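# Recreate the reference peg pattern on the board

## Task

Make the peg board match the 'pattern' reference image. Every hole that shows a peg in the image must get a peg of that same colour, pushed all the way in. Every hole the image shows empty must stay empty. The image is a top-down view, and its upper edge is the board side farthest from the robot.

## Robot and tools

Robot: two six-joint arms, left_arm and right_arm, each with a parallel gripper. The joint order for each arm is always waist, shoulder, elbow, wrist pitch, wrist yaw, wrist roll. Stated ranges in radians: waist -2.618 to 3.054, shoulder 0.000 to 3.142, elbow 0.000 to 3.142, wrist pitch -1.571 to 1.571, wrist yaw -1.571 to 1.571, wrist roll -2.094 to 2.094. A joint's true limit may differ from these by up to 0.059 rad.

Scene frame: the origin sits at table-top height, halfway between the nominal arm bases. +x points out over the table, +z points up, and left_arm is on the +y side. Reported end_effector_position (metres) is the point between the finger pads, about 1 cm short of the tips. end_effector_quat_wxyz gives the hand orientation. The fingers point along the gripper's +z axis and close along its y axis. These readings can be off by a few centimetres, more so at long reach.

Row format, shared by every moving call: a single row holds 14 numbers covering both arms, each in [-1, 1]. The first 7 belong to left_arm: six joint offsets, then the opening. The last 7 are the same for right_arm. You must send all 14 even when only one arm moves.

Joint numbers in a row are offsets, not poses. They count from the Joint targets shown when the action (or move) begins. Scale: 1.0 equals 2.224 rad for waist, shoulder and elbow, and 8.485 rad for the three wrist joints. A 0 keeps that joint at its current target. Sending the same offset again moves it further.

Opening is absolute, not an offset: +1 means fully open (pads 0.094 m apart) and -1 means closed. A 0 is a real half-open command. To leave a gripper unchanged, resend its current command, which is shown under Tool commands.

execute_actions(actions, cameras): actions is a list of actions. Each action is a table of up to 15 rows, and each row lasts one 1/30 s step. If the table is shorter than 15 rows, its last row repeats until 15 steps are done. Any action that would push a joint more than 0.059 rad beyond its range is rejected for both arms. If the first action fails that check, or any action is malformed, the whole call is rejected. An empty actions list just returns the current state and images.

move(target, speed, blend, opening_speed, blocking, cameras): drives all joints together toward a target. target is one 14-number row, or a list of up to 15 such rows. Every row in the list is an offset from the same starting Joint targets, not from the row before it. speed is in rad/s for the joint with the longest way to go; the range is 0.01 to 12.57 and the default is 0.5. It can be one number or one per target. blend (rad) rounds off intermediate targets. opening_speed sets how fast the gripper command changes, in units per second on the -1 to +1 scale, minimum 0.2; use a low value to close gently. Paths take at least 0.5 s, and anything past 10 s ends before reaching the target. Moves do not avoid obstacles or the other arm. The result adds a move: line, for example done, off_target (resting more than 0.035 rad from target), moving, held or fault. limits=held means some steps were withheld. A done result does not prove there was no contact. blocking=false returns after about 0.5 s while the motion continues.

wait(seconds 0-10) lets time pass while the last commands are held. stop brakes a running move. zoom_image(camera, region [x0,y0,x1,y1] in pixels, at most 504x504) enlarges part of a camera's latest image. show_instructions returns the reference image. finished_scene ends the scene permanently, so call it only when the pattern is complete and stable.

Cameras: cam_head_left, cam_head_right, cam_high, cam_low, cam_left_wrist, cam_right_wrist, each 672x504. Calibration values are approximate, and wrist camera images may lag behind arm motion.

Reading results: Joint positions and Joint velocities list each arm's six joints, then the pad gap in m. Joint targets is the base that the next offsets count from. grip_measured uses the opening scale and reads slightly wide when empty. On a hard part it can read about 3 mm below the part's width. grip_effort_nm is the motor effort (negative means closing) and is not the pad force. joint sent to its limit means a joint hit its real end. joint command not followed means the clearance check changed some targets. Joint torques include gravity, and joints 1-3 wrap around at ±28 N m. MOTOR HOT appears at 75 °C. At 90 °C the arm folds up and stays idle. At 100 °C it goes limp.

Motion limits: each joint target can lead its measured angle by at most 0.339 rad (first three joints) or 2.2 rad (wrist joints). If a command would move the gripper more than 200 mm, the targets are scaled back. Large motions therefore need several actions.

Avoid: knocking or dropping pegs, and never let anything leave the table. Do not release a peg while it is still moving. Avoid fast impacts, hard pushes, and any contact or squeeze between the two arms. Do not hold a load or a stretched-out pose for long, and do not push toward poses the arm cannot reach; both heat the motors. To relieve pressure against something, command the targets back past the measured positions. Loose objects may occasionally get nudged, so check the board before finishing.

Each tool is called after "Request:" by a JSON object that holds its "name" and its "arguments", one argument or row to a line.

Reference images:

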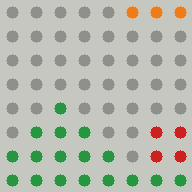

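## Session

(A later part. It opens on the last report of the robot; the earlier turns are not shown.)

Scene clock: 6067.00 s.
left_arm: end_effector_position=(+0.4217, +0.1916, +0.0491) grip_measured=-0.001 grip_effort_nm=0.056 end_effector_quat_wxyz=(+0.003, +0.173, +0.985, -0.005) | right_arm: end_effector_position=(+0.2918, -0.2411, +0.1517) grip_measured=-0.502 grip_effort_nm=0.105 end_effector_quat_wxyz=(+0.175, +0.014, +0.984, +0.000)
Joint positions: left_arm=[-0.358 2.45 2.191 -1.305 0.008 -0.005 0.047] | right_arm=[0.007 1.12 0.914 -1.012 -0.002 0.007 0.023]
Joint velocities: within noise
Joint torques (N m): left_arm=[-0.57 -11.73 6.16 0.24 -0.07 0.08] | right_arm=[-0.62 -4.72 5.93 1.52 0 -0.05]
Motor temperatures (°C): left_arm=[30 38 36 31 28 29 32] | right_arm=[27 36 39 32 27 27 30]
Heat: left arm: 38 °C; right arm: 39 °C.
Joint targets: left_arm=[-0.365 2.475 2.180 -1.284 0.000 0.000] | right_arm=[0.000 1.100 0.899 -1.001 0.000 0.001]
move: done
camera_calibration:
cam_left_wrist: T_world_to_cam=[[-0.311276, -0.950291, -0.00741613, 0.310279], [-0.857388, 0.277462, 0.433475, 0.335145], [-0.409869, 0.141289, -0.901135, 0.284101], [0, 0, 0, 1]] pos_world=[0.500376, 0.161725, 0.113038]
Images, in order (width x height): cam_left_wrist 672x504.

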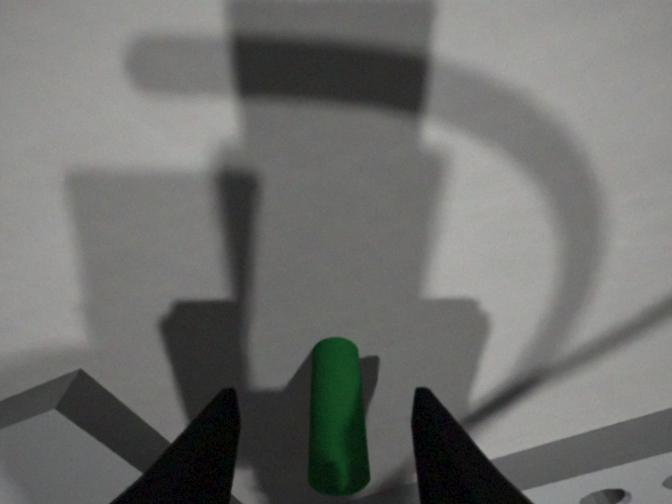

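Request:
{"name": "move", "arguments": {
  "target": [-0.0035,0,0,0,0,0,0,0,0,0,0,0,0,-0.5],
  "cameras": ["cam_left_wrist"]
}}

Scene clock: 6070.70 s.
left_arm: end_effector_position=(+0.4205, +0.1875, +0.0491) grip_measured=-0.001 grip_effort_nm=0.066 end_effector_quat_wxyz=(+0.003, +0.177, +0.984, -0.005) | right_arm: end_effector_position=(+0.2918, -0.2411, +0.1517) grip_measured=-0.502 grip_effort_nm=0.110 end_effector_quat_wxyz=(+0.175, +0.014, +0.984, +0.000)
Joint positions: left_arm=[-0.367 2.45 2.191 -1.304 0.008 -0.005 0.047] | right_arm=[0.007 1.12 0.914 -1.012 -0.002 0.007 0.023]
Joint velocities: within noise
Joint torques (N m): left_arm=[-0.46 -11.7 6.16 0.18 -0.11 0.07] | right_arm=[-0.62 -4.74 5.91 1.52 0 -0.04]
Motor temperatures (°C): left_arm=[30 38 36 31 28 29 32] | right_arm=[27 36 39 32 27 27 30]
Heat: left arm: 38 °C; right arm: 39 °C.
Joint targets: left_arm=[-0.373 2.475 2.180 -1.284 0.000 0.000] | right_arm=[0.000 1.100 0.899 -1.001 0.000 0.001]
move: done
camera_calibration:
cam_left_wrist: T_world_to_cam=[[-0.320022, -0.947382, -0.00731685, 0.309037], [-0.855285, 0.285573, 0.43236, 0.332896], [-0.40752, 0.144623, -0.901672, 0.282592], [0, 0, 0, 1]] pos_world=[0.498781, 0.156841, 0.113136]
Images, in order (width x height): cam_left_wrist 672x504.

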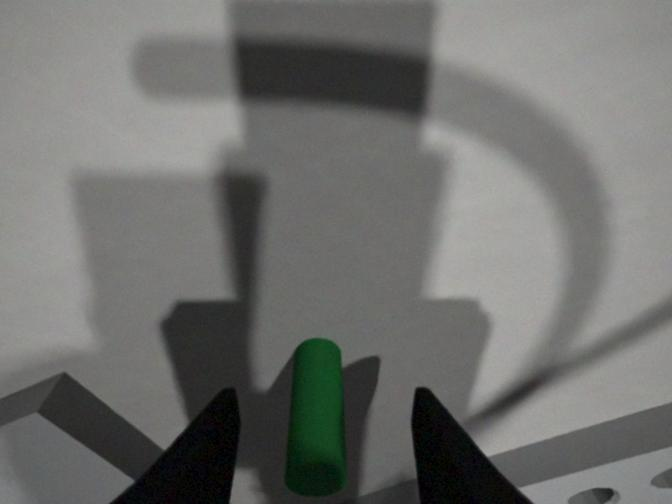

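Request:
{"name": "move", "arguments": {
  "target": [0.0095,0,0,0,0,0,0,0,0,0,0,0,0,-0.5],
  "cameras": ["cam_left_wrist"]
}}

Scene clock: 6077.57 s.
left_arm: end_effector_position=(+0.4225, +0.1925, +0.0491) grip_measured=-0.001 grip_effort_nm=0.061 end_effector_quat_wxyz=(+0.003, +0.171, +0.985, -0.005) | right_arm: end_effector_position=(+0.2918, -0.2411, +0.1517) grip_measured=-0.502 grip_effort_nm=0.115 end_effector_quat_wxyz=(+0.175, +0.014, +0.984, +0.000)
Joint positions: left_arm=[-0.356 2.45 2.191 -1.303 0.008 -0.005 0.047] | right_arm=[0.007 1.12 0.914 -1.012 -0.002 0.007 0.023]
Joint velocities: within noise
Joint torques (N m): left_arm=[0.28 -11.89 6.23 0.2 -0.07 0.03] | right_arm=[-0.62 -4.75 5.94 1.53 0 -0.04]
Motor temperatures (°C): left_arm=[30 39 36 31 28 29 32] | right_arm=[27 36 39 32 27 27 30]
Heat: left arm: 39 °C; right arm: 39 °C.
Joint targets: left_arm=[-0.352 2.475 2.180 -1.284 0.000 0.000] | right_arm=[0.000 1.100 0.899 -1.001 0.000 0.001]
move: done
camera_calibration:
cam_left_wrist: T_world_to_cam=[[-0.309137, -0.950989, -0.00733927, 0.310572], [-0.858612, 0.275773, 0.432128, 0.336397], [-0.408925, 0.139888, -0.901782, 0.28424], [0, 0, 0, 1]] pos_world=[0.501077, 0.16282, 0.113235]
Images, in order (width x height): cam_left_wrist 672x504.

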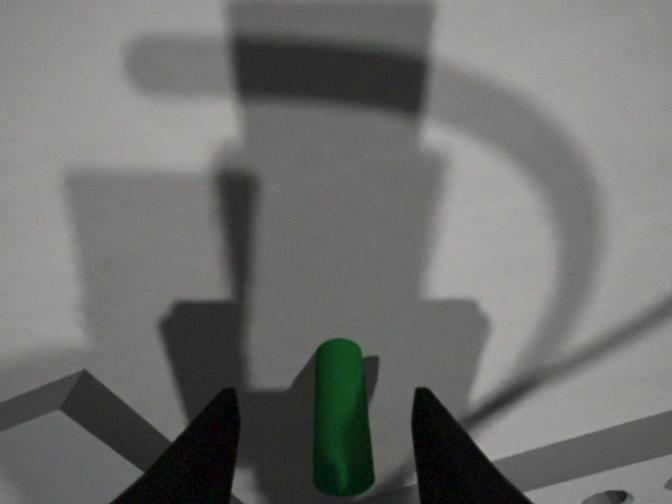

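Request:
{"name": "move", "arguments": {
  "target": [-0.0068,0,0,0,0,0,0,0,0,0,0,0,0,-0.5],
  "cameras": ["cam_left_wrist"]
}}

Scene clock: 6084.27 s.
left_arm: end_effector_position=(+0.4215, +0.1900, +0.0491) grip_measured=-0.001 grip_effort_nm=0.071 end_effector_quat_wxyz=(+0.003, +0.174, +0.985, -0.005) | right_arm: end_effector_position=(+0.2918, -0.2411, +0.1517) grip_measured=-0.502 grip_effort_nm=0.110 end_effector_quat_wxyz=(+0.175, +0.014, +0.984, +0.000)
Joint positions: left_arm=[-0.361 2.45 2.191 -1.303 0.008 -0.005 0.047] | right_arm=[0.007 1.12 0.914 -1.012 -0.002 0.007 0.023]
Joint velocities: within noise
Joint torques (N m): left_arm=[-0.36 -11.73 6.19 0.19 -0.09 0.06] | right_arm=[-0.64 -4.77 5.93 1.52 0 -0.05]
Motor temperatures (°C): left_arm=[30 40 35 31 28 29 32] | right_arm=[27 36 38 32 27 27 30]
Heat: left arm: 40 °C; right arm: 38 °C.
Joint targets: left_arm=[-0.367 2.475 2.180 -1.284 0.000 0.000] | right_arm=[0.000 1.100 0.899 -1.001 0.000 0.001]
move: done
camera_calibration:
cam_left_wrist: T_world_to_cam=[[-0.314557, -0.94921, -0.00734393, 0.309816], [-0.857042, 0.28067, 0.432091, 0.334716], [-0.408084, 0.142211, -0.9018, 0.283419], [0, 0, 0, 1]] pos_world=[0.499979, 0.15983, 0.113235]
Images, in order (width x height): cam_left_wrist 672x504.

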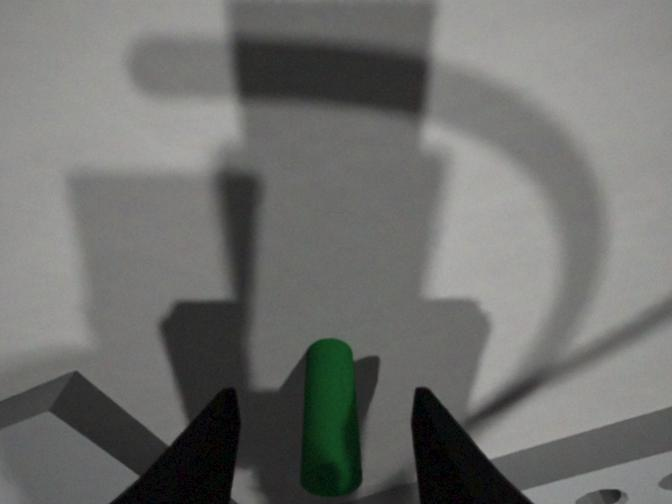

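Request:
{"name": "move", "arguments": {
  "target": [
    [0,0,0,0,0,0,-0.9,0,0,0,0,0,0,-0.5],
    [0,-0.1012,0.0198,-0.0313,0,0,-0.9,0,0,0,0,0,0,-0.5],
    [-0.0598,-0.3710,-0.2833,-0.0219,0,0,-0.9,0,0,0,0,0,0,-0.5],
    [-0.3314,-0.3777,-0.4200,0.0107,0,-0.0579,-0.9,0,0,0,0,0,0,-0.5],
    [-0.3314,-0.3417,-0.4852,0.0376,0,-0.0579,-0.9,0,0,0,0,0,0,-0.5]
  ],
  "speed": [0.3,0.6,1.2,1.0,0.3],
  "cameras": ["cam_left_wrist"]
}}

Request:
{"name": "zoom_image", "arguments": {
  "camera": "cam_left_wrist",
  "region": [230, 220, 430, 420]
}}

Scene clock: 6105.47 s.
left_arm: end_effector_position=(+0.1058, +0.0986, +0.0603) grip_measured=-0.700 grip_effort_nm=-1.043 end_effector_quat_wxyz=(-0.003, +0.304, +0.953, +0.001) | right_arm: end_effector_position=(+0.2918, -0.2411, +0.1517) grip_measured=-0.502 grip_effort_nm=0.115 end_effector_quat_wxyz=(+0.175, +0.014, +0.984, +0.000)
Joint positions: left_arm=[-1.106 1.702 1.11 -0.985 0.003 -0.482 0.014] | right_arm=[0.007 1.12 0.914 -1.012 -0.002 0.007 0.023]
Joint velocities: within noise
Joint torques (N m): left_arm=[0.08 -6.19 5.78 0.16 -0.03 -0.12] | right_arm=[-0.62 -4.75 5.91 1.53 0 -0.04]
Motor temperatures (°C): left_arm=[30 40 35 31 28 29 32] | right_arm=[27 36 38 32 27 27 30]
Heat: left arm: 40 °C; right arm: 38 °C.
Joint targets: left_arm=[-1.104 1.715 1.101 -0.965 0.000 -0.491] | right_arm=[0.000 1.100 0.899 -1.001 0.000 0.001]
move: done
camera_calibration:
cam_left_wrist: T_world_to_cam=[[-0.554934, -0.83174, -0.0160515, 0.138195], [-0.74865, 0.490897, 0.445582, 0.0519656], [-0.362729, 0.259286, -0.895097, 0.160875], [0, 0, 0, 1]] pos_world=[0.173947, 0.0477201, 0.123062]
Images, in order (width x height): cam_left_wrist 672x504.

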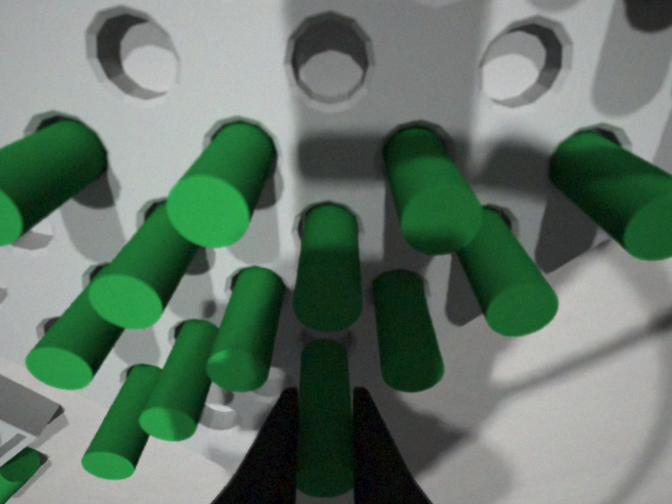

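Scaled by 2.520 from the camera's 672x504 image, which has a finer 960x720 frame.

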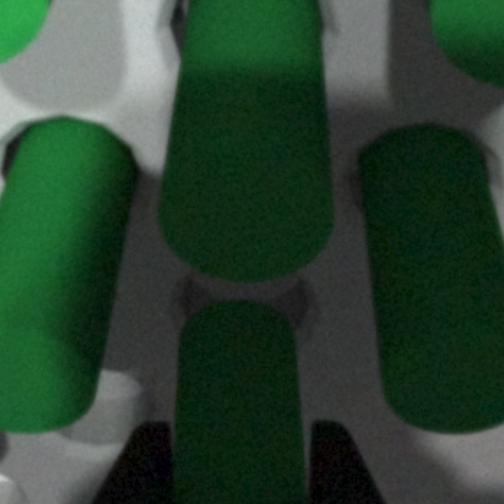

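Request:
{"name": "move", "arguments": {
  "target": [
    [-0.002,-0.015,0.035,-0.013,0,0,-0.9,0,0,0,0,0,0,-0.5],
    [-0.002,0.0044,0.0069,-0.0007,0,0,-0.9,0,0,0,0,0,0,-0.5]
  ],
  "speed": 0.3,
  "cameras": ["cam_left_wrist"]
}}

Request:
{"name": "zoom_image", "arguments": {
  "camera": "cam_left_wrist",
  "region": [230, 220, 430, 420]
}}

Scene clock: 6119.93 s.
left_arm: end_effector_position=(+0.1074, +0.0954, +0.0622) grip_measured=-0.700 grip_effort_nm=-1.048 end_effector_quat_wxyz=(-0.002, +0.304, +0.953, +0.000) | right_arm: end_effector_position=(+0.2918, -0.2411, +0.1517) grip_measured=-0.502 grip_effort_nm=0.110 end_effector_quat_wxyz=(+0.175, +0.014, +0.984, +0.000)
Joint positions: left_arm=[-1.106 1.71 1.127 -0.991 0.003 -0.482 0.014] | right_arm=[0.007 1.12 0.914 -1.012 -0.002 0.007 0.023]
Joint velocities: within noise
Joint torques (N m): left_arm=[-0.21 -6.11 5.79 0.19 -0.03 -0.11] | right_arm=[-0.62 -4.75 5.91 1.53 0 -0.05]
Motor temperatures (°C): left_arm=[30 36 35 31 28 29 32] | right_arm=[27 36 38 32 27 27 30]
Heat: left arm: 36 °C; right arm: 38 °C.
Joint targets: left_arm=[-1.109 1.725 1.116 -0.971 0.000 -0.491] | right_arm=[0.000 1.100 0.899 -1.001 0.000 0.001]
move: done
camera_calibration:
cam_left_wrist: T_world_to_cam=[[-0.554579, -0.832008, -0.0143337, 0.136299], [-0.749541, 0.49198, 0.442881, 0.0540336], [-0.361429, 0.256356, -0.896466, 0.164238], [0, 0, 0, 1]] pos_world=[0.175449, 0.0447149, 0.125257]
Images, in order (width x height): cam_left_wrist 672x504.

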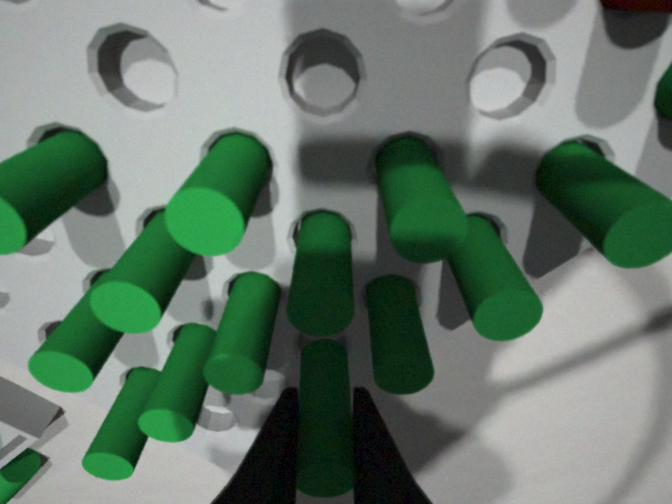

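Scaled by 2.520 from the camera's 672x504 image, which has a finer 960x720 frame.

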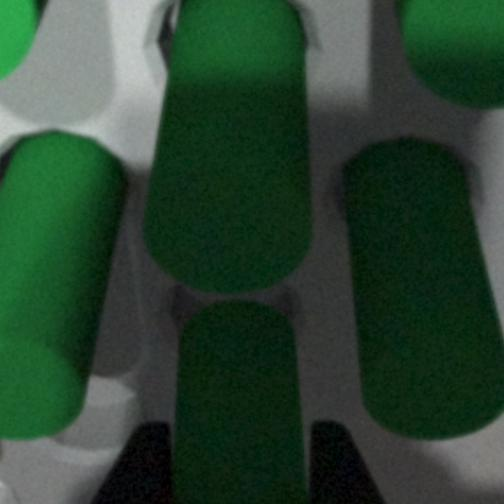

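Request:
{"name": "move", "arguments": {
  "target": [0.0,0.0095,-0.0245,0.0088,0,0,-0.9,0,0,0,0,0,0,-0.5],
  "speed": 0.06,
  "cameras": ["cam_left_wrist"]
}}

Request:
{"name": "zoom_image", "arguments": {
  "camera": "cam_left_wrist",
  "region": [230, 220, 430, 420]
}}

Scene clock: 6128.97 s.
left_arm: end_effector_position=(+0.1064, +0.0973, +0.0460) grip_measured=-0.700 grip_effort_nm=-1.038 end_effector_quat_wxyz=(-0.003, +0.304, +0.953, +0.000) | right_arm: end_effector_position=(+0.2918, -0.2411, +0.1517) grip_measured=-0.502 grip_effort_nm=0.110 end_effector_quat_wxyz=(+0.175, +0.014, +0.984, +0.000)
Joint positions: left_arm=[-1.106 1.727 1.078 -0.926 0.003 -0.482 0.014] | right_arm=[0.007 1.12 0.914 -1.012 -0.002 0.007 0.023]
Joint velocities: within noise
Joint torques (N m): left_arm=[-0.09 -5.74 5.05 0.26 -0.06 -0.09] | right_arm=[-0.62 -4.75 5.91 1.53 0 -0.05]
Motor temperatures (°C): left_arm=[30 36 35 31 28 29 33] | right_arm=[27 35 38 32 27 27 30]
Heat: left arm: 36 °C; right arm: 38 °C.
Joint targets: left_arm=[-1.109 1.746 1.061 -0.896 0.000 -0.491] | right_arm=[0.000 1.100 0.899 -1.001 0.000 0.001]
move: done
camera_calibration:
cam_left_wrist: T_world_to_cam=[[-0.554599, -0.831978, -0.0152528, 0.137166], [-0.749137, 0.49123, 0.444394, 0.0595329], [-0.362233, 0.257887, -0.895702, 0.148736], [0, 0, 0, 1]] pos_world=[0.174548, 0.0465174, 0.10886]
Images, in order (width x height): cam_left_wrist 672x504.

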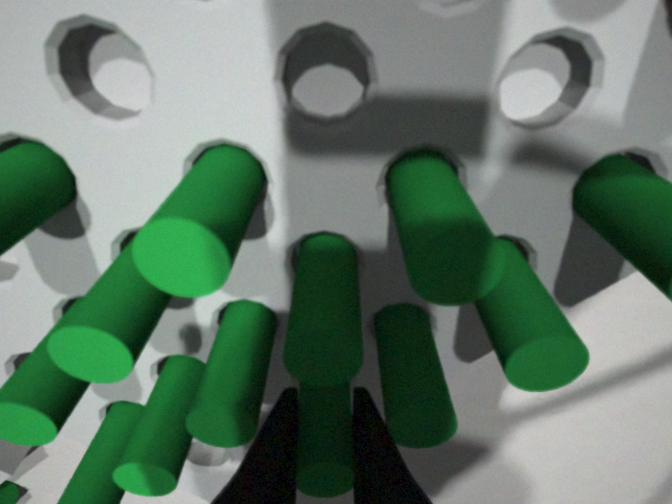

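Scaled by 2.520 from the camera's 672x504 image, which has a finer 960x720 frame.

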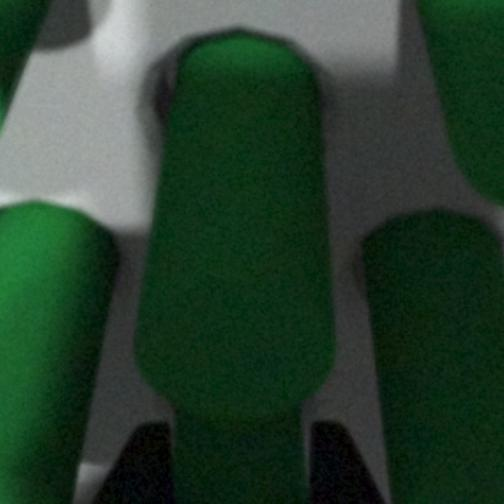

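Request:
{"name": "move", "arguments": {
  "target": [
    [0,0.006,-0.008,0.002,0,0,-0.9,0,0,0,0,0,0,-0.5],
    [0,-0.003,0.004,-0.002,0,0,-0.9,0,0,0,0,0,0,-0.5],
    [0,-0.003,0.004,-0.002,0,0,-0.5,0,0,0,0,0,0,-0.5],
    [0,-0.04,0.08,-0.03,0,0,-0.5,0,0,0,0,0,0,-0.5],
    [0,-0.095,0.145,-0.058,0,0,-0.5,0,0,0,0,0,0,-0.5],
    [0.4987,-0.2905,-0.0724,-0.0123,0,0.0579,-0.2,0,0,0,0,0,0,-0.5]
  ],
  "speed": [0.1,0.3,0.3,0.4,0.8,1.5],
  "cameras": ["cam_left_wrist","cam_high"]
}}

Request:
{"name": "zoom_image", "arguments": {
  "camera": "cam_high",
  "region": [200, 380, 370, 504]
}}

Request:
{"name": "zoom_image", "arguments": {
  "camera": "cam_left_wrist",
  "region": [372, 300, 572, 490]
}}

Scene clock: 6151.33 s.
left_arm: end_effector_position=(+0.2147, +0.3577, +0.1462) grip_measured=-0.202 grip_effort_nm=0.066 end_effector_quat_wxyz=(+0.171, -0.006, +0.985, -0.001) | right_arm: end_effector_position=(+0.2918, -0.2411, +0.1517) grip_measured=-0.502 grip_effort_nm=0.110 end_effector_quat_wxyz=(+0.175, +0.014, +0.984, +0.000)
Joint positions: left_arm=[-0.005 1.12 0.914 -1.022 0.001 -0.011 0.038] | right_arm=[0.007 1.12 0.914 -1.012 -0.002 0.007 0.023]
Joint velocities: within noise
Joint torques (N m): left_arm=[0.39 -4.52 6.53 0.87 0 0.14] | right_arm=[-0.62 -4.75 5.93 1.53 0 -0.05]
Motor temperatures (°C): left_arm=[30 35 35 31 28 29 33] | right_arm=[27 35 38 32 27 27 30]
Heat: left arm: 35 °C; right arm: 38 °C.
Joint targets: left_arm=[0.000 1.100 0.901 -1.000 0.000 0.000] | right_arm=[0.000 1.100 0.899 -1.001 0.000 0.001]
move: done
camera_calibration:
cam_left_wrist: T_world_to_cam=[[0.0445786, -0.999006, -0.00024768, 0.344301], [-0.992759, -0.0443275, 0.111645, 0.260709], [-0.111545, -0.0047311, -0.993748, 0.264983], [0, 0, 0, 1]] pos_world=[0.27303, 0.356769, 0.234305]
Images, in order (width x height): cam_high 672x504, cam_left_wrist 672x504.

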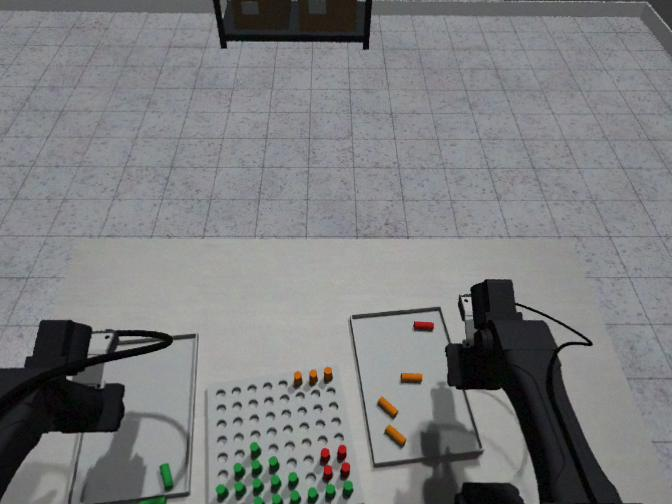

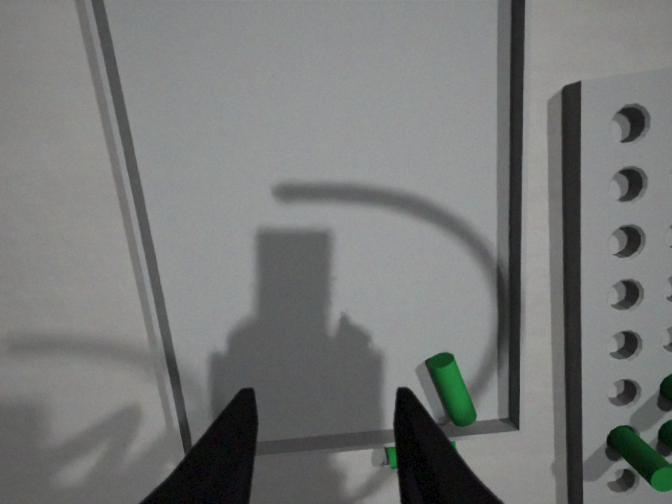

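Scaled by 2.965 from the camera's 672x504 image, which has a finer 960x720 frame.

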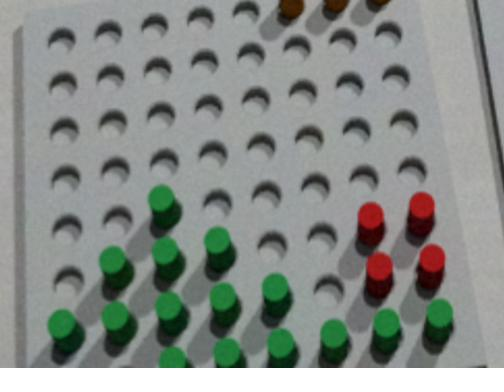

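Scaled by 2.520 from the camera's 672x504 image, which has a finer 960x720 frame.

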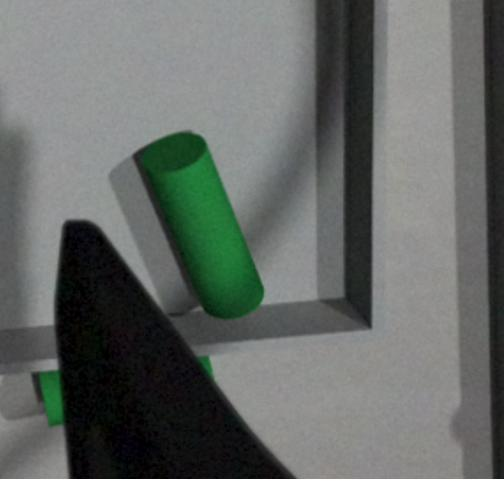

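Request:
{"name": "move", "arguments": {
  "target": [-0.0904,0.2262,0.0148,-0.0139,0.0187,-0.0721,-0.2,0,0,0,0,0,0,-0.5],
  "speed": 0.8,
  "cameras": ["cam_left_wrist"]
}}

Scene clock: 6172.77 s.
left_arm: end_effector_position=(+0.1677, +0.2932, +0.0497) grip_measured=-0.201 grip_effort_nm=0.061 end_effector_quat_wxyz=(-0.126, -0.210, +0.969, -0.028) | right_arm: end_effector_position=(+0.2918, -0.2411, +0.1517) grip_measured=-0.502 grip_effort_nm=0.115 end_effector_quat_wxyz=(+0.175, +0.014, +0.984, +0.000)
Joint positions: left_arm=[-0.197 1.594 0.914 -1.104 0.15 -0.602 0.038] | right_arm=[0.007 1.12 0.914 -1.012 -0.002 0.007 0.023]
Joint velocities: within noise
Joint torques (N m): left_arm=[-0.27 -4.88 7.98 -0.58 0.18 -0.11] | right_arm=[-0.62 -4.75 5.93 1.52 0 -0.04]
Motor temperatures (°C): left_arm=[30 34 35 32 28 29 32] | right_arm=[27 35 38 32 27 27 30]
Heat: left arm: 35 °C; right arm: 38 °C.
Joint targets: left_arm=[-0.201 1.603 0.934 -1.118 0.158 -0.612] | right_arm=[0.000 1.100 0.899 -1.001 0.000 0.001]
move: done
camera_calibration:
cam_left_wrist: T_world_to_cam=[[0.436926, -0.899208, -0.0228109, 0.18807], [-0.673006, -0.343629, 0.654968, 0.229149], [-0.596791, -0.27082, -0.755313, 0.311093], [0, 0, 0, 1]] pos_world=[0.257703, 0.332107, 0.0891774]
Images, in order (width x height): cam_left_wrist 672x504.

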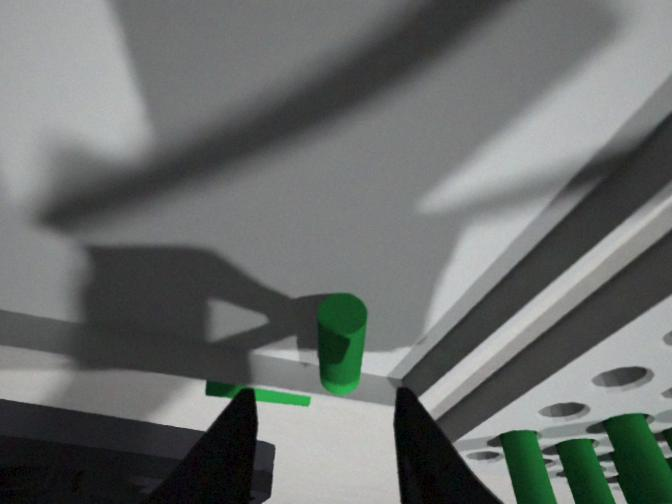

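Request:
{"name": "move", "arguments": {
  "target": [
    [0.0054,-0.0094,-0.0259,0.0006,0.0004,-0.0014,-0.2,0,0,0,0,0,0,-0.5],
    [0.0054,0.0417,-0.0259,0.0165,0.0004,-0.0014,-0.2,0,0,0,0,0,0,-0.5]
  ],
  "speed": [0.5,0.3],
  "cameras": ["cam_left_wrist"]
}}

Scene clock: 6186.00 s.
left_arm: end_effector_position=(+0.1741, +0.2918, +0.0226) grip_measured=-0.201 grip_effort_nm=0.061 end_effector_quat_wxyz=(-0.132, -0.218, +0.967, -0.026) | right_arm: end_effector_position=(+0.2918, -0.2411, +0.1517) grip_measured=-0.502 grip_effort_nm=0.110 end_effector_quat_wxyz=(+0.175, +0.014, +0.984, +0.000)
Joint positions: left_arm=[-0.195 1.683 0.885 -0.997 0.153 -0.614 0.038] | right_arm=[0.007 1.12 0.914 -1.012 -0.002 0.007 0.023]
Joint velocities: within noise
Joint torques (N m): left_arm=[0.47 -5.12 4.88 -0.3 0.18 -0.11] | right_arm=[-0.64 -4.75 5.93 1.53 0.01 -0.05]
Motor temperatures (°C): left_arm=[30 33 36 31 28 29 32] | right_arm=[27 35 38 32 27 27 30]
Heat: left arm: 36 °C; right arm: 38 °C.
Joint targets: left_arm=[-0.189 1.696 0.876 -0.978 0.162 -0.624] | right_arm=[0.000 1.100 0.899 -1.001 0.000 0.001]
move: done
camera_calibration:
cam_left_wrist: T_world_to_cam=[[0.449847, -0.892588, -0.0303971, 0.179324], [-0.659114, -0.354763, 0.663108, 0.2513], [-0.602666, -0.278262, -0.747906, 0.29708], [0, 0, 0, 1]] pos_world=[0.264007, 0.33188, 0.0610003]
Images, in order (width x height): cam_left_wrist 672x504.

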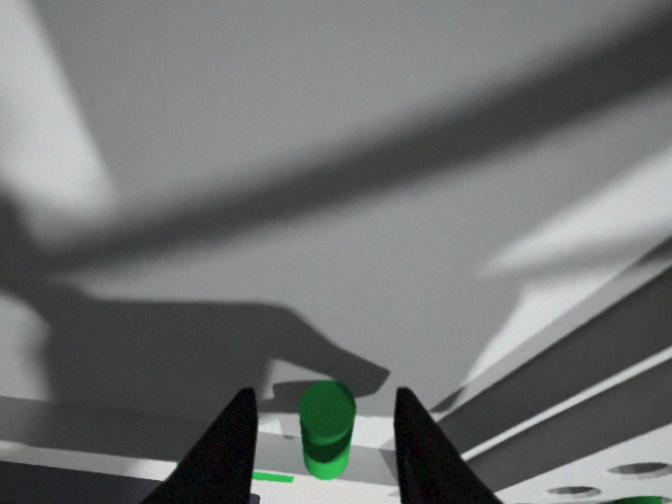

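Good alignment. Close and lift.

Request:
{"name": "move", "arguments": {
  "target": [
    [0,0,0,0,0,0,-0.9,0,0,0,0,0,0,-0.5],
    [0,-0.1124,0,-0.0247,0,0,-0.9,0,0,0,0,0,0,-0.5]
  ],
  "speed": [0.5,0.5],
  "cameras": ["cam_left_wrist"]
}}

Scene clock: 6192.73 s.
left_arm: end_effector_position=(+0.1510, +0.2956, +0.0703) grip_measured=-0.735 grip_effort_nm=-1.043 end_effector_quat_wxyz=(-0.114, -0.217, +0.969, -0.036) | right_arm: end_effector_position=(+0.2918, -0.2411, +0.1517) grip_measured=-0.502 grip_effort_nm=0.110 end_effector_quat_wxyz=(+0.175, +0.014, +0.984, +0.000)
Joint positions: left_arm=[-0.195 1.464 0.885 -1.173 0.156 -0.615 0.012] | right_arm=[0.007 1.12 0.914 -1.012 -0.002 0.007 0.023]
Joint velocities: within noise
Joint torques (N m): left_arm=[0.47 -6.52 5.55 -0.5 0.14 -0.14] | right_arm=[-0.62 -4.75 5.91 1.52 0 -0.05]
Motor temperatures (°C): left_arm=[30 33 36 31 28 29 32] | right_arm=[27 35 38 32 27 27 30]
Heat: left arm: 36 °C; right arm: 38 °C.
Joint targets: left_arm=[-0.189 1.446 0.876 -1.188 0.162 -0.624] | right_arm=[0.000 1.100 0.899 -1.001 0.000 0.001]
move: done
camera_calibration:
cam_left_wrist: T_world_to_cam=[[0.451329, -0.892355, -0.00207058, 0.192324], [-0.685717, -0.3483, 0.639124, 0.209638], [-0.571046, -0.287035, -0.769101, 0.319231], [0, 0, 0, 1]] pos_world=[0.239247, 0.336269, 0.111935]
Images, in order (width x height): cam_left_wrist 672x504.

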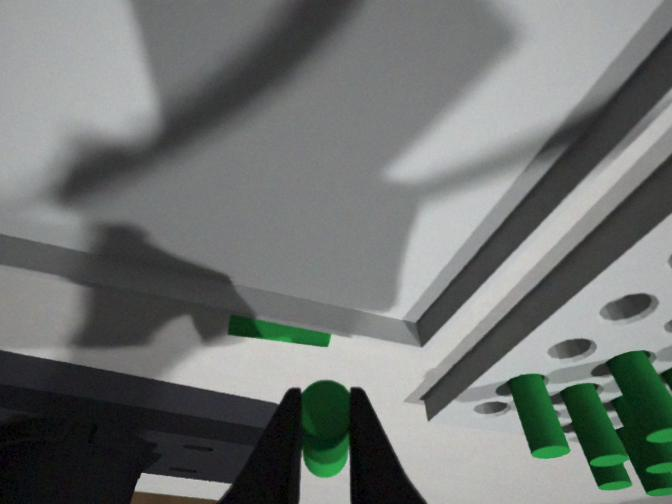

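Request:
{"name": "move", "arguments": {
  "target": [
    [-0.0742,-0.0207,-0.259,0.1754,-0.0191,0.0735,-0.9,0,0,0,0,0,0,-0.5],
    [-0.0742,0.2581,-0.1556,0.2803,-0.0191,0.0735,-0.9,0,0,0,0,0,0,-0.5],
    [-0.0742,0.2941,-0.1556,0.2897,-0.0191,0.0735,-0.9,0,0,0,0,0,0,-0.5],
    [-0.0742,0.2941,-0.1556,0.2897,-0.0191,0.0735,-0.3,0,0,0,0,0,0,-0.5],
    [-0.0742,0.2941,-0.1556,0.2897,-0.0191,0.0735,0,0,0,0,0,0,0,-0.5],
    [-0.0742,0.0692,-0.0791,0.2225,-0.0191,0.0735,0,0,0,0,0,0,0,-0.5],
    [-0.0700,0.4568,0.6722,-0.0345,-0.0191,0.0735,0,0,0,0,0,0,0,-0.5]
  ],
  "speed": [1.2,0.8,0.2,0.3,0.3,0.6,1.6],
  "opening_speed": 1.5,
  "cameras": ["cam_left_wrist"]
}}

Scene clock: 6214.17 s.
left_arm: end_effector_position=(+0.4201, +0.2005, +0.0951) grip_measured=-0.001 grip_effort_nm=0.056 end_effector_quat_wxyz=(+0.007, +0.169, +0.986, +0.004) | right_arm: end_effector_position=(+0.2918, -0.2411, +0.1517) grip_measured=-0.502 grip_effort_nm=0.110 end_effector_quat_wxyz=(+0.175, +0.014, +0.984, +0.000)
Joint positions: left_arm=[-0.349 2.432 2.341 -1.468 -0.011 -0.003 0.047] | right_arm=[0.007 1.12 0.914 -1.012 -0.002 0.007 0.023]
Joint velocities: within noise
Joint torques (N m): left_arm=[0.31 -11.14 10.15 -0.16 0.08 0.02] | right_arm=[-0.64 -4.75 5.94 1.51 0.01 -0.04]
Motor temperatures (°C): left_arm=[30 34 36 32 28 29 33] | right_arm=[27 35 38 32 27 27 30]
Heat: left arm: 36 °C; right arm: 38 °C.
Joint targets: left_arm=[-0.344 2.462 2.371 -1.481 0.000 0.000] | right_arm=[0.000 1.100 0.899 -1.001 0.000 0.001]
move: done
camera_calibration:
cam_left_wrist: T_world_to_cam=[[-0.304779, -0.952061, -0.0262782, 0.317942], [-0.86415, 0.264825, 0.427916, 0.317347], [-0.400443, 0.153128, -0.903436, 0.317529], [0, 0, 0, 1]] pos_world=[0.49829, 0.170036, 0.159424]
Images, in order (width x height): cam_left_wrist 672x504.

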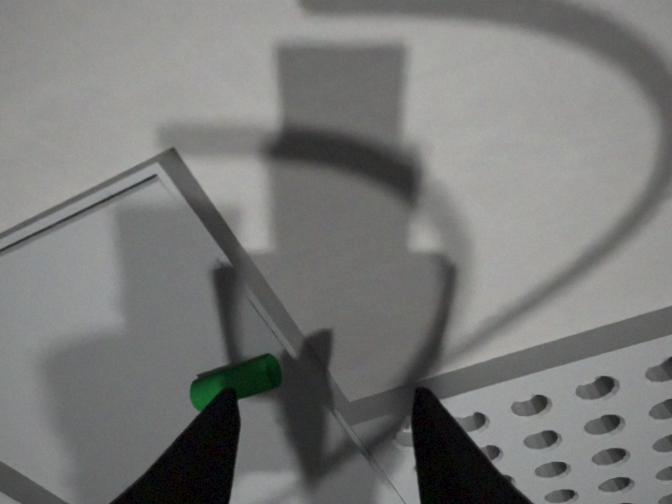

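Request:
{"name": "move", "arguments": {
  "target": [0.1547,-0.6124,-0.661,0.0567,0,0,-0.2,0,0,0,0,0,0,-0.5],
  "speed": 1.0,
  "cameras": ["cam_left_wrist","cam_high"]
}}

Request:
{"name": "zoom_image", "arguments": {
  "camera": "cam_high",
  "region": [50, 300, 370, 504]
}}

Scene clock: 6224.50 s.
left_arm: end_effector_position=(+0.2145, +0.3590, +0.1466) grip_measured=-0.199 grip_effort_nm=-0.090 end_effector_quat_wxyz=(+0.172, -0.002, +0.985, +0.004) | right_arm: end_effector_position=(+0.2918, -0.2411, +0.1517) grip_measured=-0.502 grip_effort_nm=0.115 end_effector_quat_wxyz=(+0.175, +0.014, +0.984, +0.000)
Joint positions: left_arm=[-0.006 1.116 0.913 -1.021 -0.008 -0.003 0.038] | right_arm=[0.007 1.12 0.914 -1.012 -0.002 0.007 0.023]
Joint velocities: within noise
Joint torques (N m): left_arm=[0.5 -4.16 6.71 0.89 0.11 0.01] | right_arm=[-0.62 -4.74 5.93 1.52 0 -0.05]
Motor temperatures (°C): left_arm=[30 36 36 32 28 29 32] | right_arm=[27 35 38 32 27 27 30]
Heat: left arm: 36 °C; right arm: 38 °C.
Joint targets: left_arm=[0.000 1.100 0.901 -1.000 0.000 0.000] | right_arm=[0.000 1.100 0.899 -1.001 0.000 0.001]
move: done
camera_calibration:
cam_left_wrist: T_world_to_cam=[[0.0389021, -0.999181, -0.0111417, 0.348517], [-0.993283, -0.0398837, 0.10862, 0.259518], [-0.108975, 0.00684131, -0.994021, 0.260764], [0, 0, 0, 1]] pos_world=[0.272634, 0.356798, 0.234899]
Images, in order (width x height): cam_high 672x504, cam_left_wrist 672x504.

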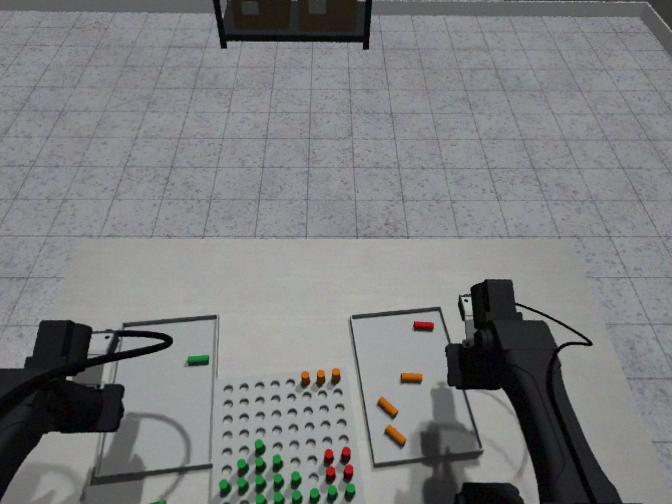

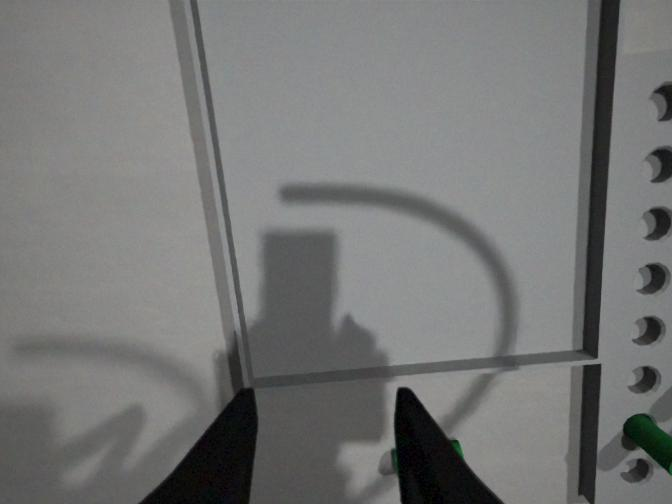

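Scaled by 1.575 from the camera's 672x504 image, which has a finer 960x720 frame.

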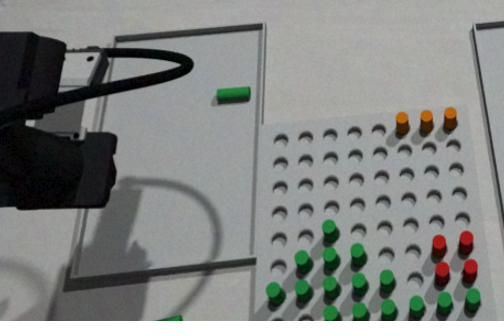

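Request:
{"name": "move", "arguments": {
  "target": [-0.045,0.1349,0.2023,-0.0177,0,0,-0.2,0,0,0,0,0,0,-0.5],
  "speed": 0.8,
  "cameras": ["cam_left_wrist"]
}}

Scene clock: 6234.63 s.
left_arm: end_effector_position=(+0.2823, +0.3310, +0.2046) grip_measured=-0.199 grip_effort_nm=-0.095 end_effector_quat_wxyz=(+0.181, +0.042, +0.983, -0.005) | right_arm: end_effector_position=(+0.2918, -0.2411, +0.1517) grip_measured=-0.502 grip_effort_nm=0.105 end_effector_quat_wxyz=(+0.175, +0.014, +0.984, +0.000)
Joint positions: left_arm=[-0.096 1.389 1.321 -1.138 -0.007 -0.003 0.038] | right_arm=[0.007 1.12 0.914 -1.012 -0.002 0.007 0.023]
Joint velocities: within noise
Joint torques (N m): left_arm=[-0.29 -4.22 10.66 0.56 0.09 0.02] | right_arm=[-0.62 -4.75 5.93 1.53 0 -0.05]
Motor temperatures (°C): left_arm=[30 34 36 32 28 29 32] | right_arm=[27 35 38 32 27 27 30]
Heat: left arm: 36 °C; right arm: 38 °C.
Joint targets: left_arm=[-0.100 1.400 1.351 -1.150 0.000 0.000] | right_arm=[0.000 1.100 0.899 -1.001 0.000 0.001]
move: done
camera_calibration:
cam_left_wrist: T_world_to_cam=[[-0.0512005, -0.998641, -0.00969127, 0.34354], [-0.994675, 0.0501232, 0.09005, 0.293863], [-0.0894419, 0.0142503, -0.99589, 0.318317], [0, 0, 0, 1]] pos_world=[0.338358, 0.323808, 0.293876]
Images, in order (width x height): cam_left_wrist 672x504.

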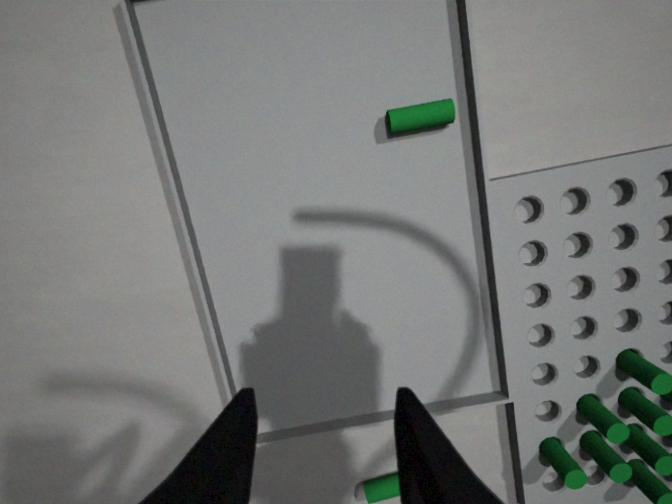

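Request:
{"name": "move", "arguments": {
  "target": [-0.103,0.4051,0.2855,-0.0257,-0.0289,0.1338,-0.2,0,0,0,0,0,0,-0.5],
  "speed": 0.8,
  "cameras": ["cam_left_wrist"]
}}

Scene clock: 6255.17 s.
left_arm: end_effector_position=(+0.3854, +0.2644, +0.0706) grip_measured=-0.199 grip_effort_nm=-0.085 end_effector_quat_wxyz=(-0.092, +0.660, +0.740, +0.091) | right_arm: end_effector_position=(+0.2918, -0.2411, +0.1517) grip_measured=-0.502 grip_effort_nm=0.105 end_effector_quat_wxyz=(+0.175, +0.014, +0.984, +0.000)
Joint positions: left_arm=[-0.329 2.283 1.959 -1.347 -0.24 1.121 0.038] | right_arm=[0.007 1.12 0.914 -1.012 -0.002 0.007 0.023]
Joint velocities: within noise
Joint torques (N m): left_arm=[-0.03 -11 9.5 -0.45 -0.22 0.18] | right_arm=[-0.62 -4.77 5.93 1.52 0 -0.04]
Motor temperatures (°C): left_arm=[30 33 37 32 28 29 32] | right_arm=[27 35 38 32 27 27 30]
Heat: left arm: 37 °C; right arm: 38 °C.
Joint targets: left_arm=[-0.330 2.301 1.986 -1.368 -0.246 1.136] | right_arm=[0.000 1.100 0.899 -1.001 0.000 0.001]
move: done
camera_calibration:
cam_left_wrist: T_world_to_cam=[[-0.989934, -0.136963, -0.0356501, 0.416756], [-0.126725, 0.74566, 0.654165, -0.146416], [-0.0630137, 0.652098, -0.755512, -0.000746176], [0, 0, 0, 1]] pos_world=[0.39396, 0.166744, 0.110074]
Images, in order (width x height): cam_left_wrist 672x504.

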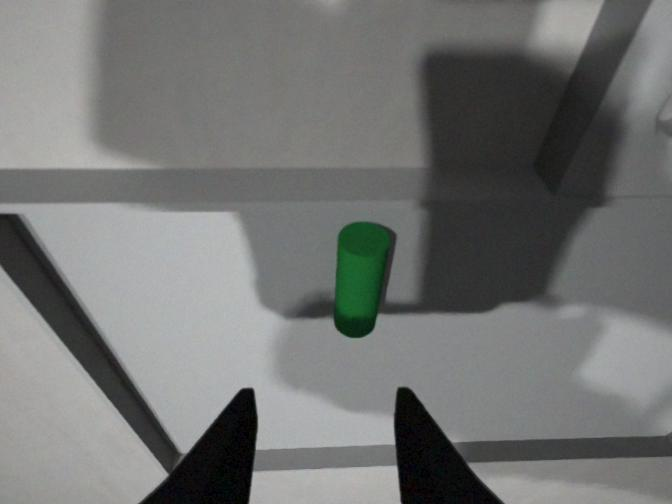

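Request:
{"name": "move", "arguments": {
  "target": [
    [-0.0135,-0.0373,-0.076,0.0059,0.0005,-0.0042,-0.2,0,0,0,0,0,0,-0.5],
    [-0.0135,0.0166,-0.076,0.0218,0.0005,-0.0042,-0.2,0,0,0,0,0,0,-0.5]
  ],
  "speed": [0.5,0.3],
  "cameras": ["cam_left_wrist"]
}}

Scene clock: 6272.90 s.
left_arm: end_effector_position=(+0.3780, +0.2544, +0.0261) grip_measured=-0.199 grip_effort_nm=-0.081 end_effector_quat_wxyz=(-0.098, +0.665, +0.735, +0.090) | right_arm: end_effector_position=(+0.2918, -0.2411, +0.1517) grip_measured=-0.502 grip_effort_nm=0.110 end_effector_quat_wxyz=(+0.175, +0.014, +0.984, +0.000)
Joint positions: left_arm=[-0.358 2.311 1.826 -1.202 -0.241 1.104 0.038] | right_arm=[0.007 1.12 0.914 -1.012 -0.002 0.007 0.023]
Joint velocities: within noise
Joint torques (N m): left_arm=[-0.21 -10.41 5.81 -0.04 -0.13 -0.05] | right_arm=[-0.61 -4.75 5.94 1.53 0 -0.04]
Motor temperatures (°C): left_arm=[30 38 36 31 28 29 32] | right_arm=[27 35 38 32 27 27 30]
Heat: left arm: 38 °C; right arm: 38 °C.
Joint targets: left_arm=[-0.359 2.338 1.817 -1.183 -0.241 1.100] | right_arm=[0.000 1.100 0.899 -1.001 0.000 0.001]
move: done
camera_calibration:
cam_left_wrist: T_world_to_cam=[[-0.991888, -0.124361, -0.0263057, 0.4038], [-0.110636, 0.742733, 0.660384, -0.116303], [-0.062588, 0.657937, -0.750467, -0.030027], [0, 0, 0, 1]] pos_world=[0.385777, 0.156355, 0.0648928]
Images, in order (width x height): cam_left_wrist 672x504.

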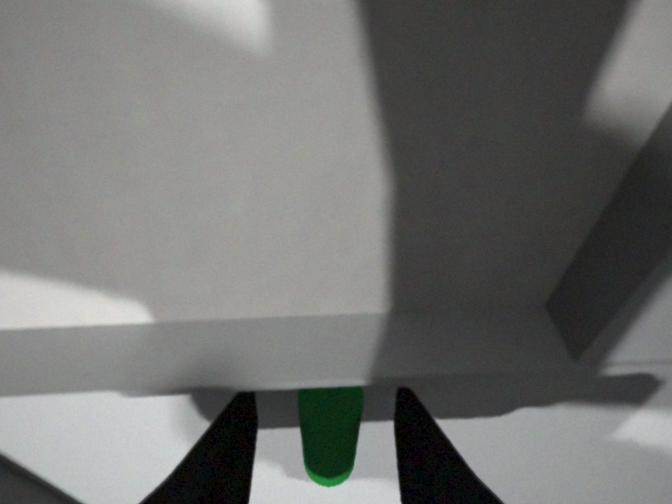

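Request:
{"name": "move", "arguments": {
  "target": [
    [0,0,0,0,0,0,-0.9,0,0,0,0,0,0,-0.5],
    [0,-0.1124,0,-0.0247,0,0,-0.9,0,0,0,0,0,0,-0.5]
  ],
  "speed": [0.5,0.5],
  "cameras": ["cam_left_wrist","cam_high"]
}}

Scene clock: 6280.03 s.
left_arm: end_effector_position=(+0.3523, +0.2641, +0.1090) grip_measured=-0.687 grip_effort_nm=-1.038 end_effector_quat_wxyz=(-0.081, +0.664, +0.737, +0.098) | right_arm: end_effector_position=(+0.2918, -0.2411, +0.1517) grip_measured=-0.502 grip_effort_nm=0.115 end_effector_quat_wxyz=(+0.175, +0.014, +0.984, +0.000)
Joint positions: left_arm=[-0.358 2.104 1.826 -1.372 -0.242 1.104 0.015] | right_arm=[0.007 1.12 0.914 -1.012 -0.002 0.007 0.023]
Joint velocities: within noise
Joint torques (N m): left_arm=[-0.05 -12.79 6.13 -0.41 -0.14 -0.06] | right_arm=[-0.62 -4.75 5.93 1.53 -0.01 -0.05]
Motor temperatures (°C): left_arm=[30 38 36 31 28 29 32] | right_arm=[27 35 38 32 27 27 30]
Heat: left arm: 38 °C; right arm: 38 °C.
Joint targets: left_arm=[-0.359 2.088 1.817 -1.392 -0.241 1.100] | right_arm=[0.000 1.100 0.899 -1.001 0.000 0.001]
move: done
camera_calibration:
cam_left_wrist: T_world_to_cam=[[-0.990352, -0.125063, -0.0596919, 0.384986], [-0.133774, 0.750343, 0.647372, -0.173602], [-0.0361727, 0.649111, -0.759833, 0.0182775], [0, 0, 0, 1]] pos_world=[0.35871, 0.166544, 0.149253]
Images, in order (width x height): cam_high 672x504, cam_left_wrist 672x504.

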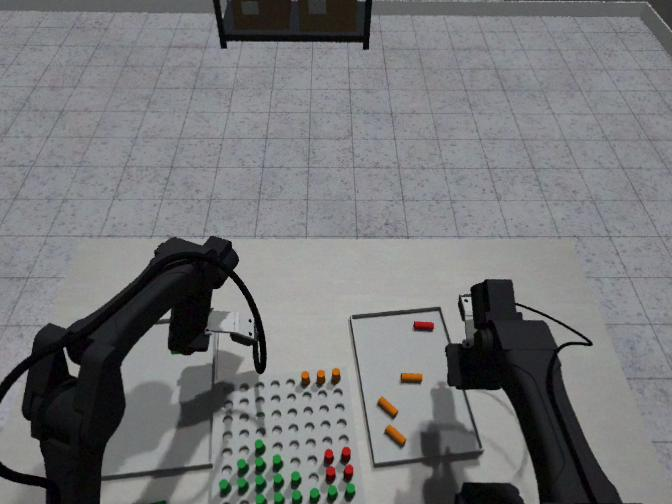

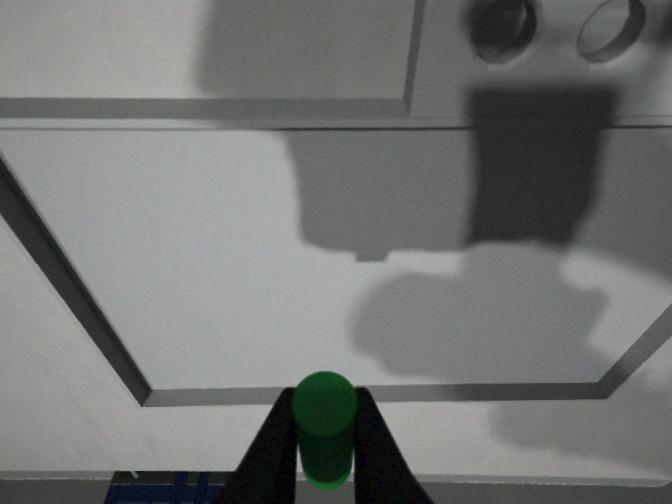

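Request:
{"name": "move", "arguments": {
  "target": [
    [0.1255,-0.3094,-0.4123,0.1994,0.0284,-0.1296,-0.9,0,0,0,0,0,0,-0.5],
    [0.1255,-0.0724,-0.6178,0.3036,0.0284,-0.1296,-0.9,0,0,0,0,0,0,-0.5]
  ],
  "speed": [1.2,0.8],
  "cameras": ["cam_left_wrist","cam_head_left","cam_low"]
}}

Scene clock: 6375.00 s.
left_arm: end_effector_position=(+0.4038, +0.3262, +0.0694) grip_measured=-0.688 grip_effort_nm=-1.048 end_effector_quat_wxyz=(+0.589, +0.033, +0.807, -0.014) | right_arm: end_effector_position=(+0.2918, -0.2411, +0.1517) grip_measured=-0.502 grip_effort_nm=0.115 end_effector_quat_wxyz=(+0.175, +0.014, +0.984, +0.000)
Joint positions: left_arm=[-0.085 1.913 0.447 1.156 -0.013 0.012 0.015] | right_arm=[0.007 1.12 0.914 -1.012 -0.002 0.007 0.023]
Joint velocities: within noise
Joint torques (N m): left_arm=[0.24 -6.15 4.16 2.05 0.12 -0.15] | right_arm=[-0.64 -4.75 5.93 1.53 0 -0.05]
Motor temperatures (°C): left_arm=[30 39 35 31 28 29 34] | right_arm=[27 35 38 32 27 27 30]
Heat: left arm: 39 °C; right arm: 38 °C.
Joint targets: left_arm=[-0.080 1.927 0.443 1.184 0.000 0.000] | right_arm=[0.000 1.100 0.899 -1.001 0.000 0.001]
move: done
camera_calibration:
cam_left_wrist: T_world_to_cam=[[-0.0450788, -0.998947, 0.00854446, 0.33992], [-0.691893, 0.0250507, -0.721565, 0.369303], [0.720591, -0.0384391, -0.692294, -0.136356], [0, 0, 0, 1]] pos_world=[0.369098, 0.32507, 0.169174]
Images, in order (width x height): cam_head_left 672x504, cam_low 672x504, cam_left_wrist 672x504.

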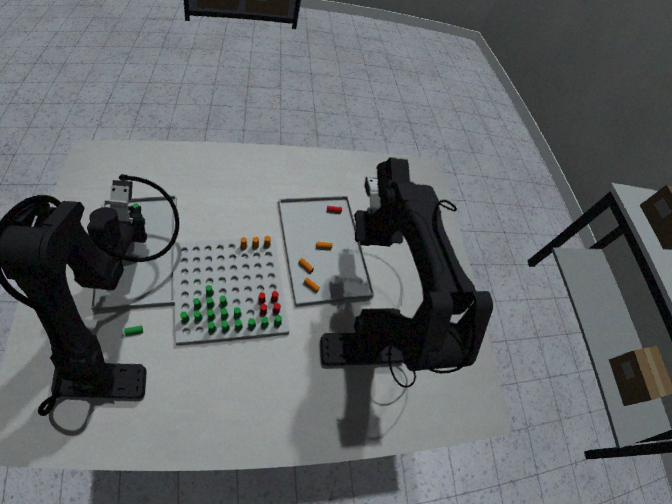

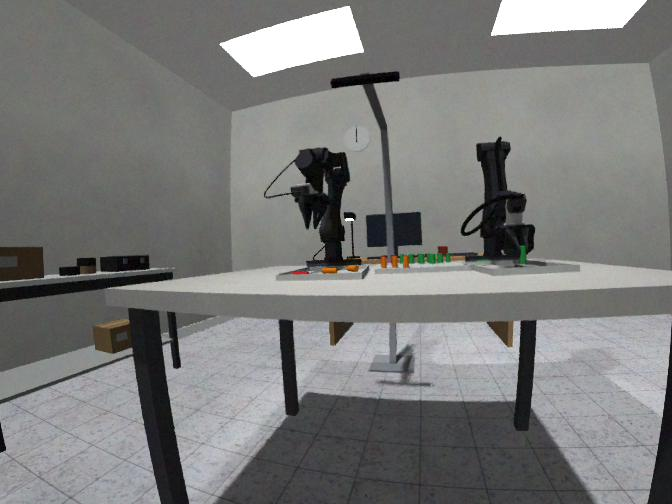

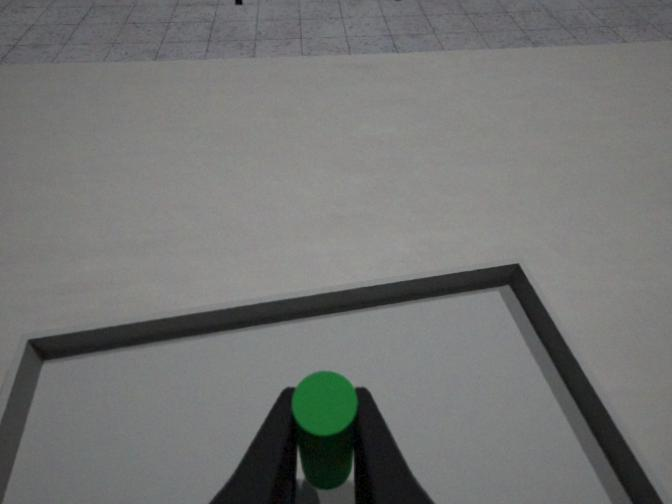

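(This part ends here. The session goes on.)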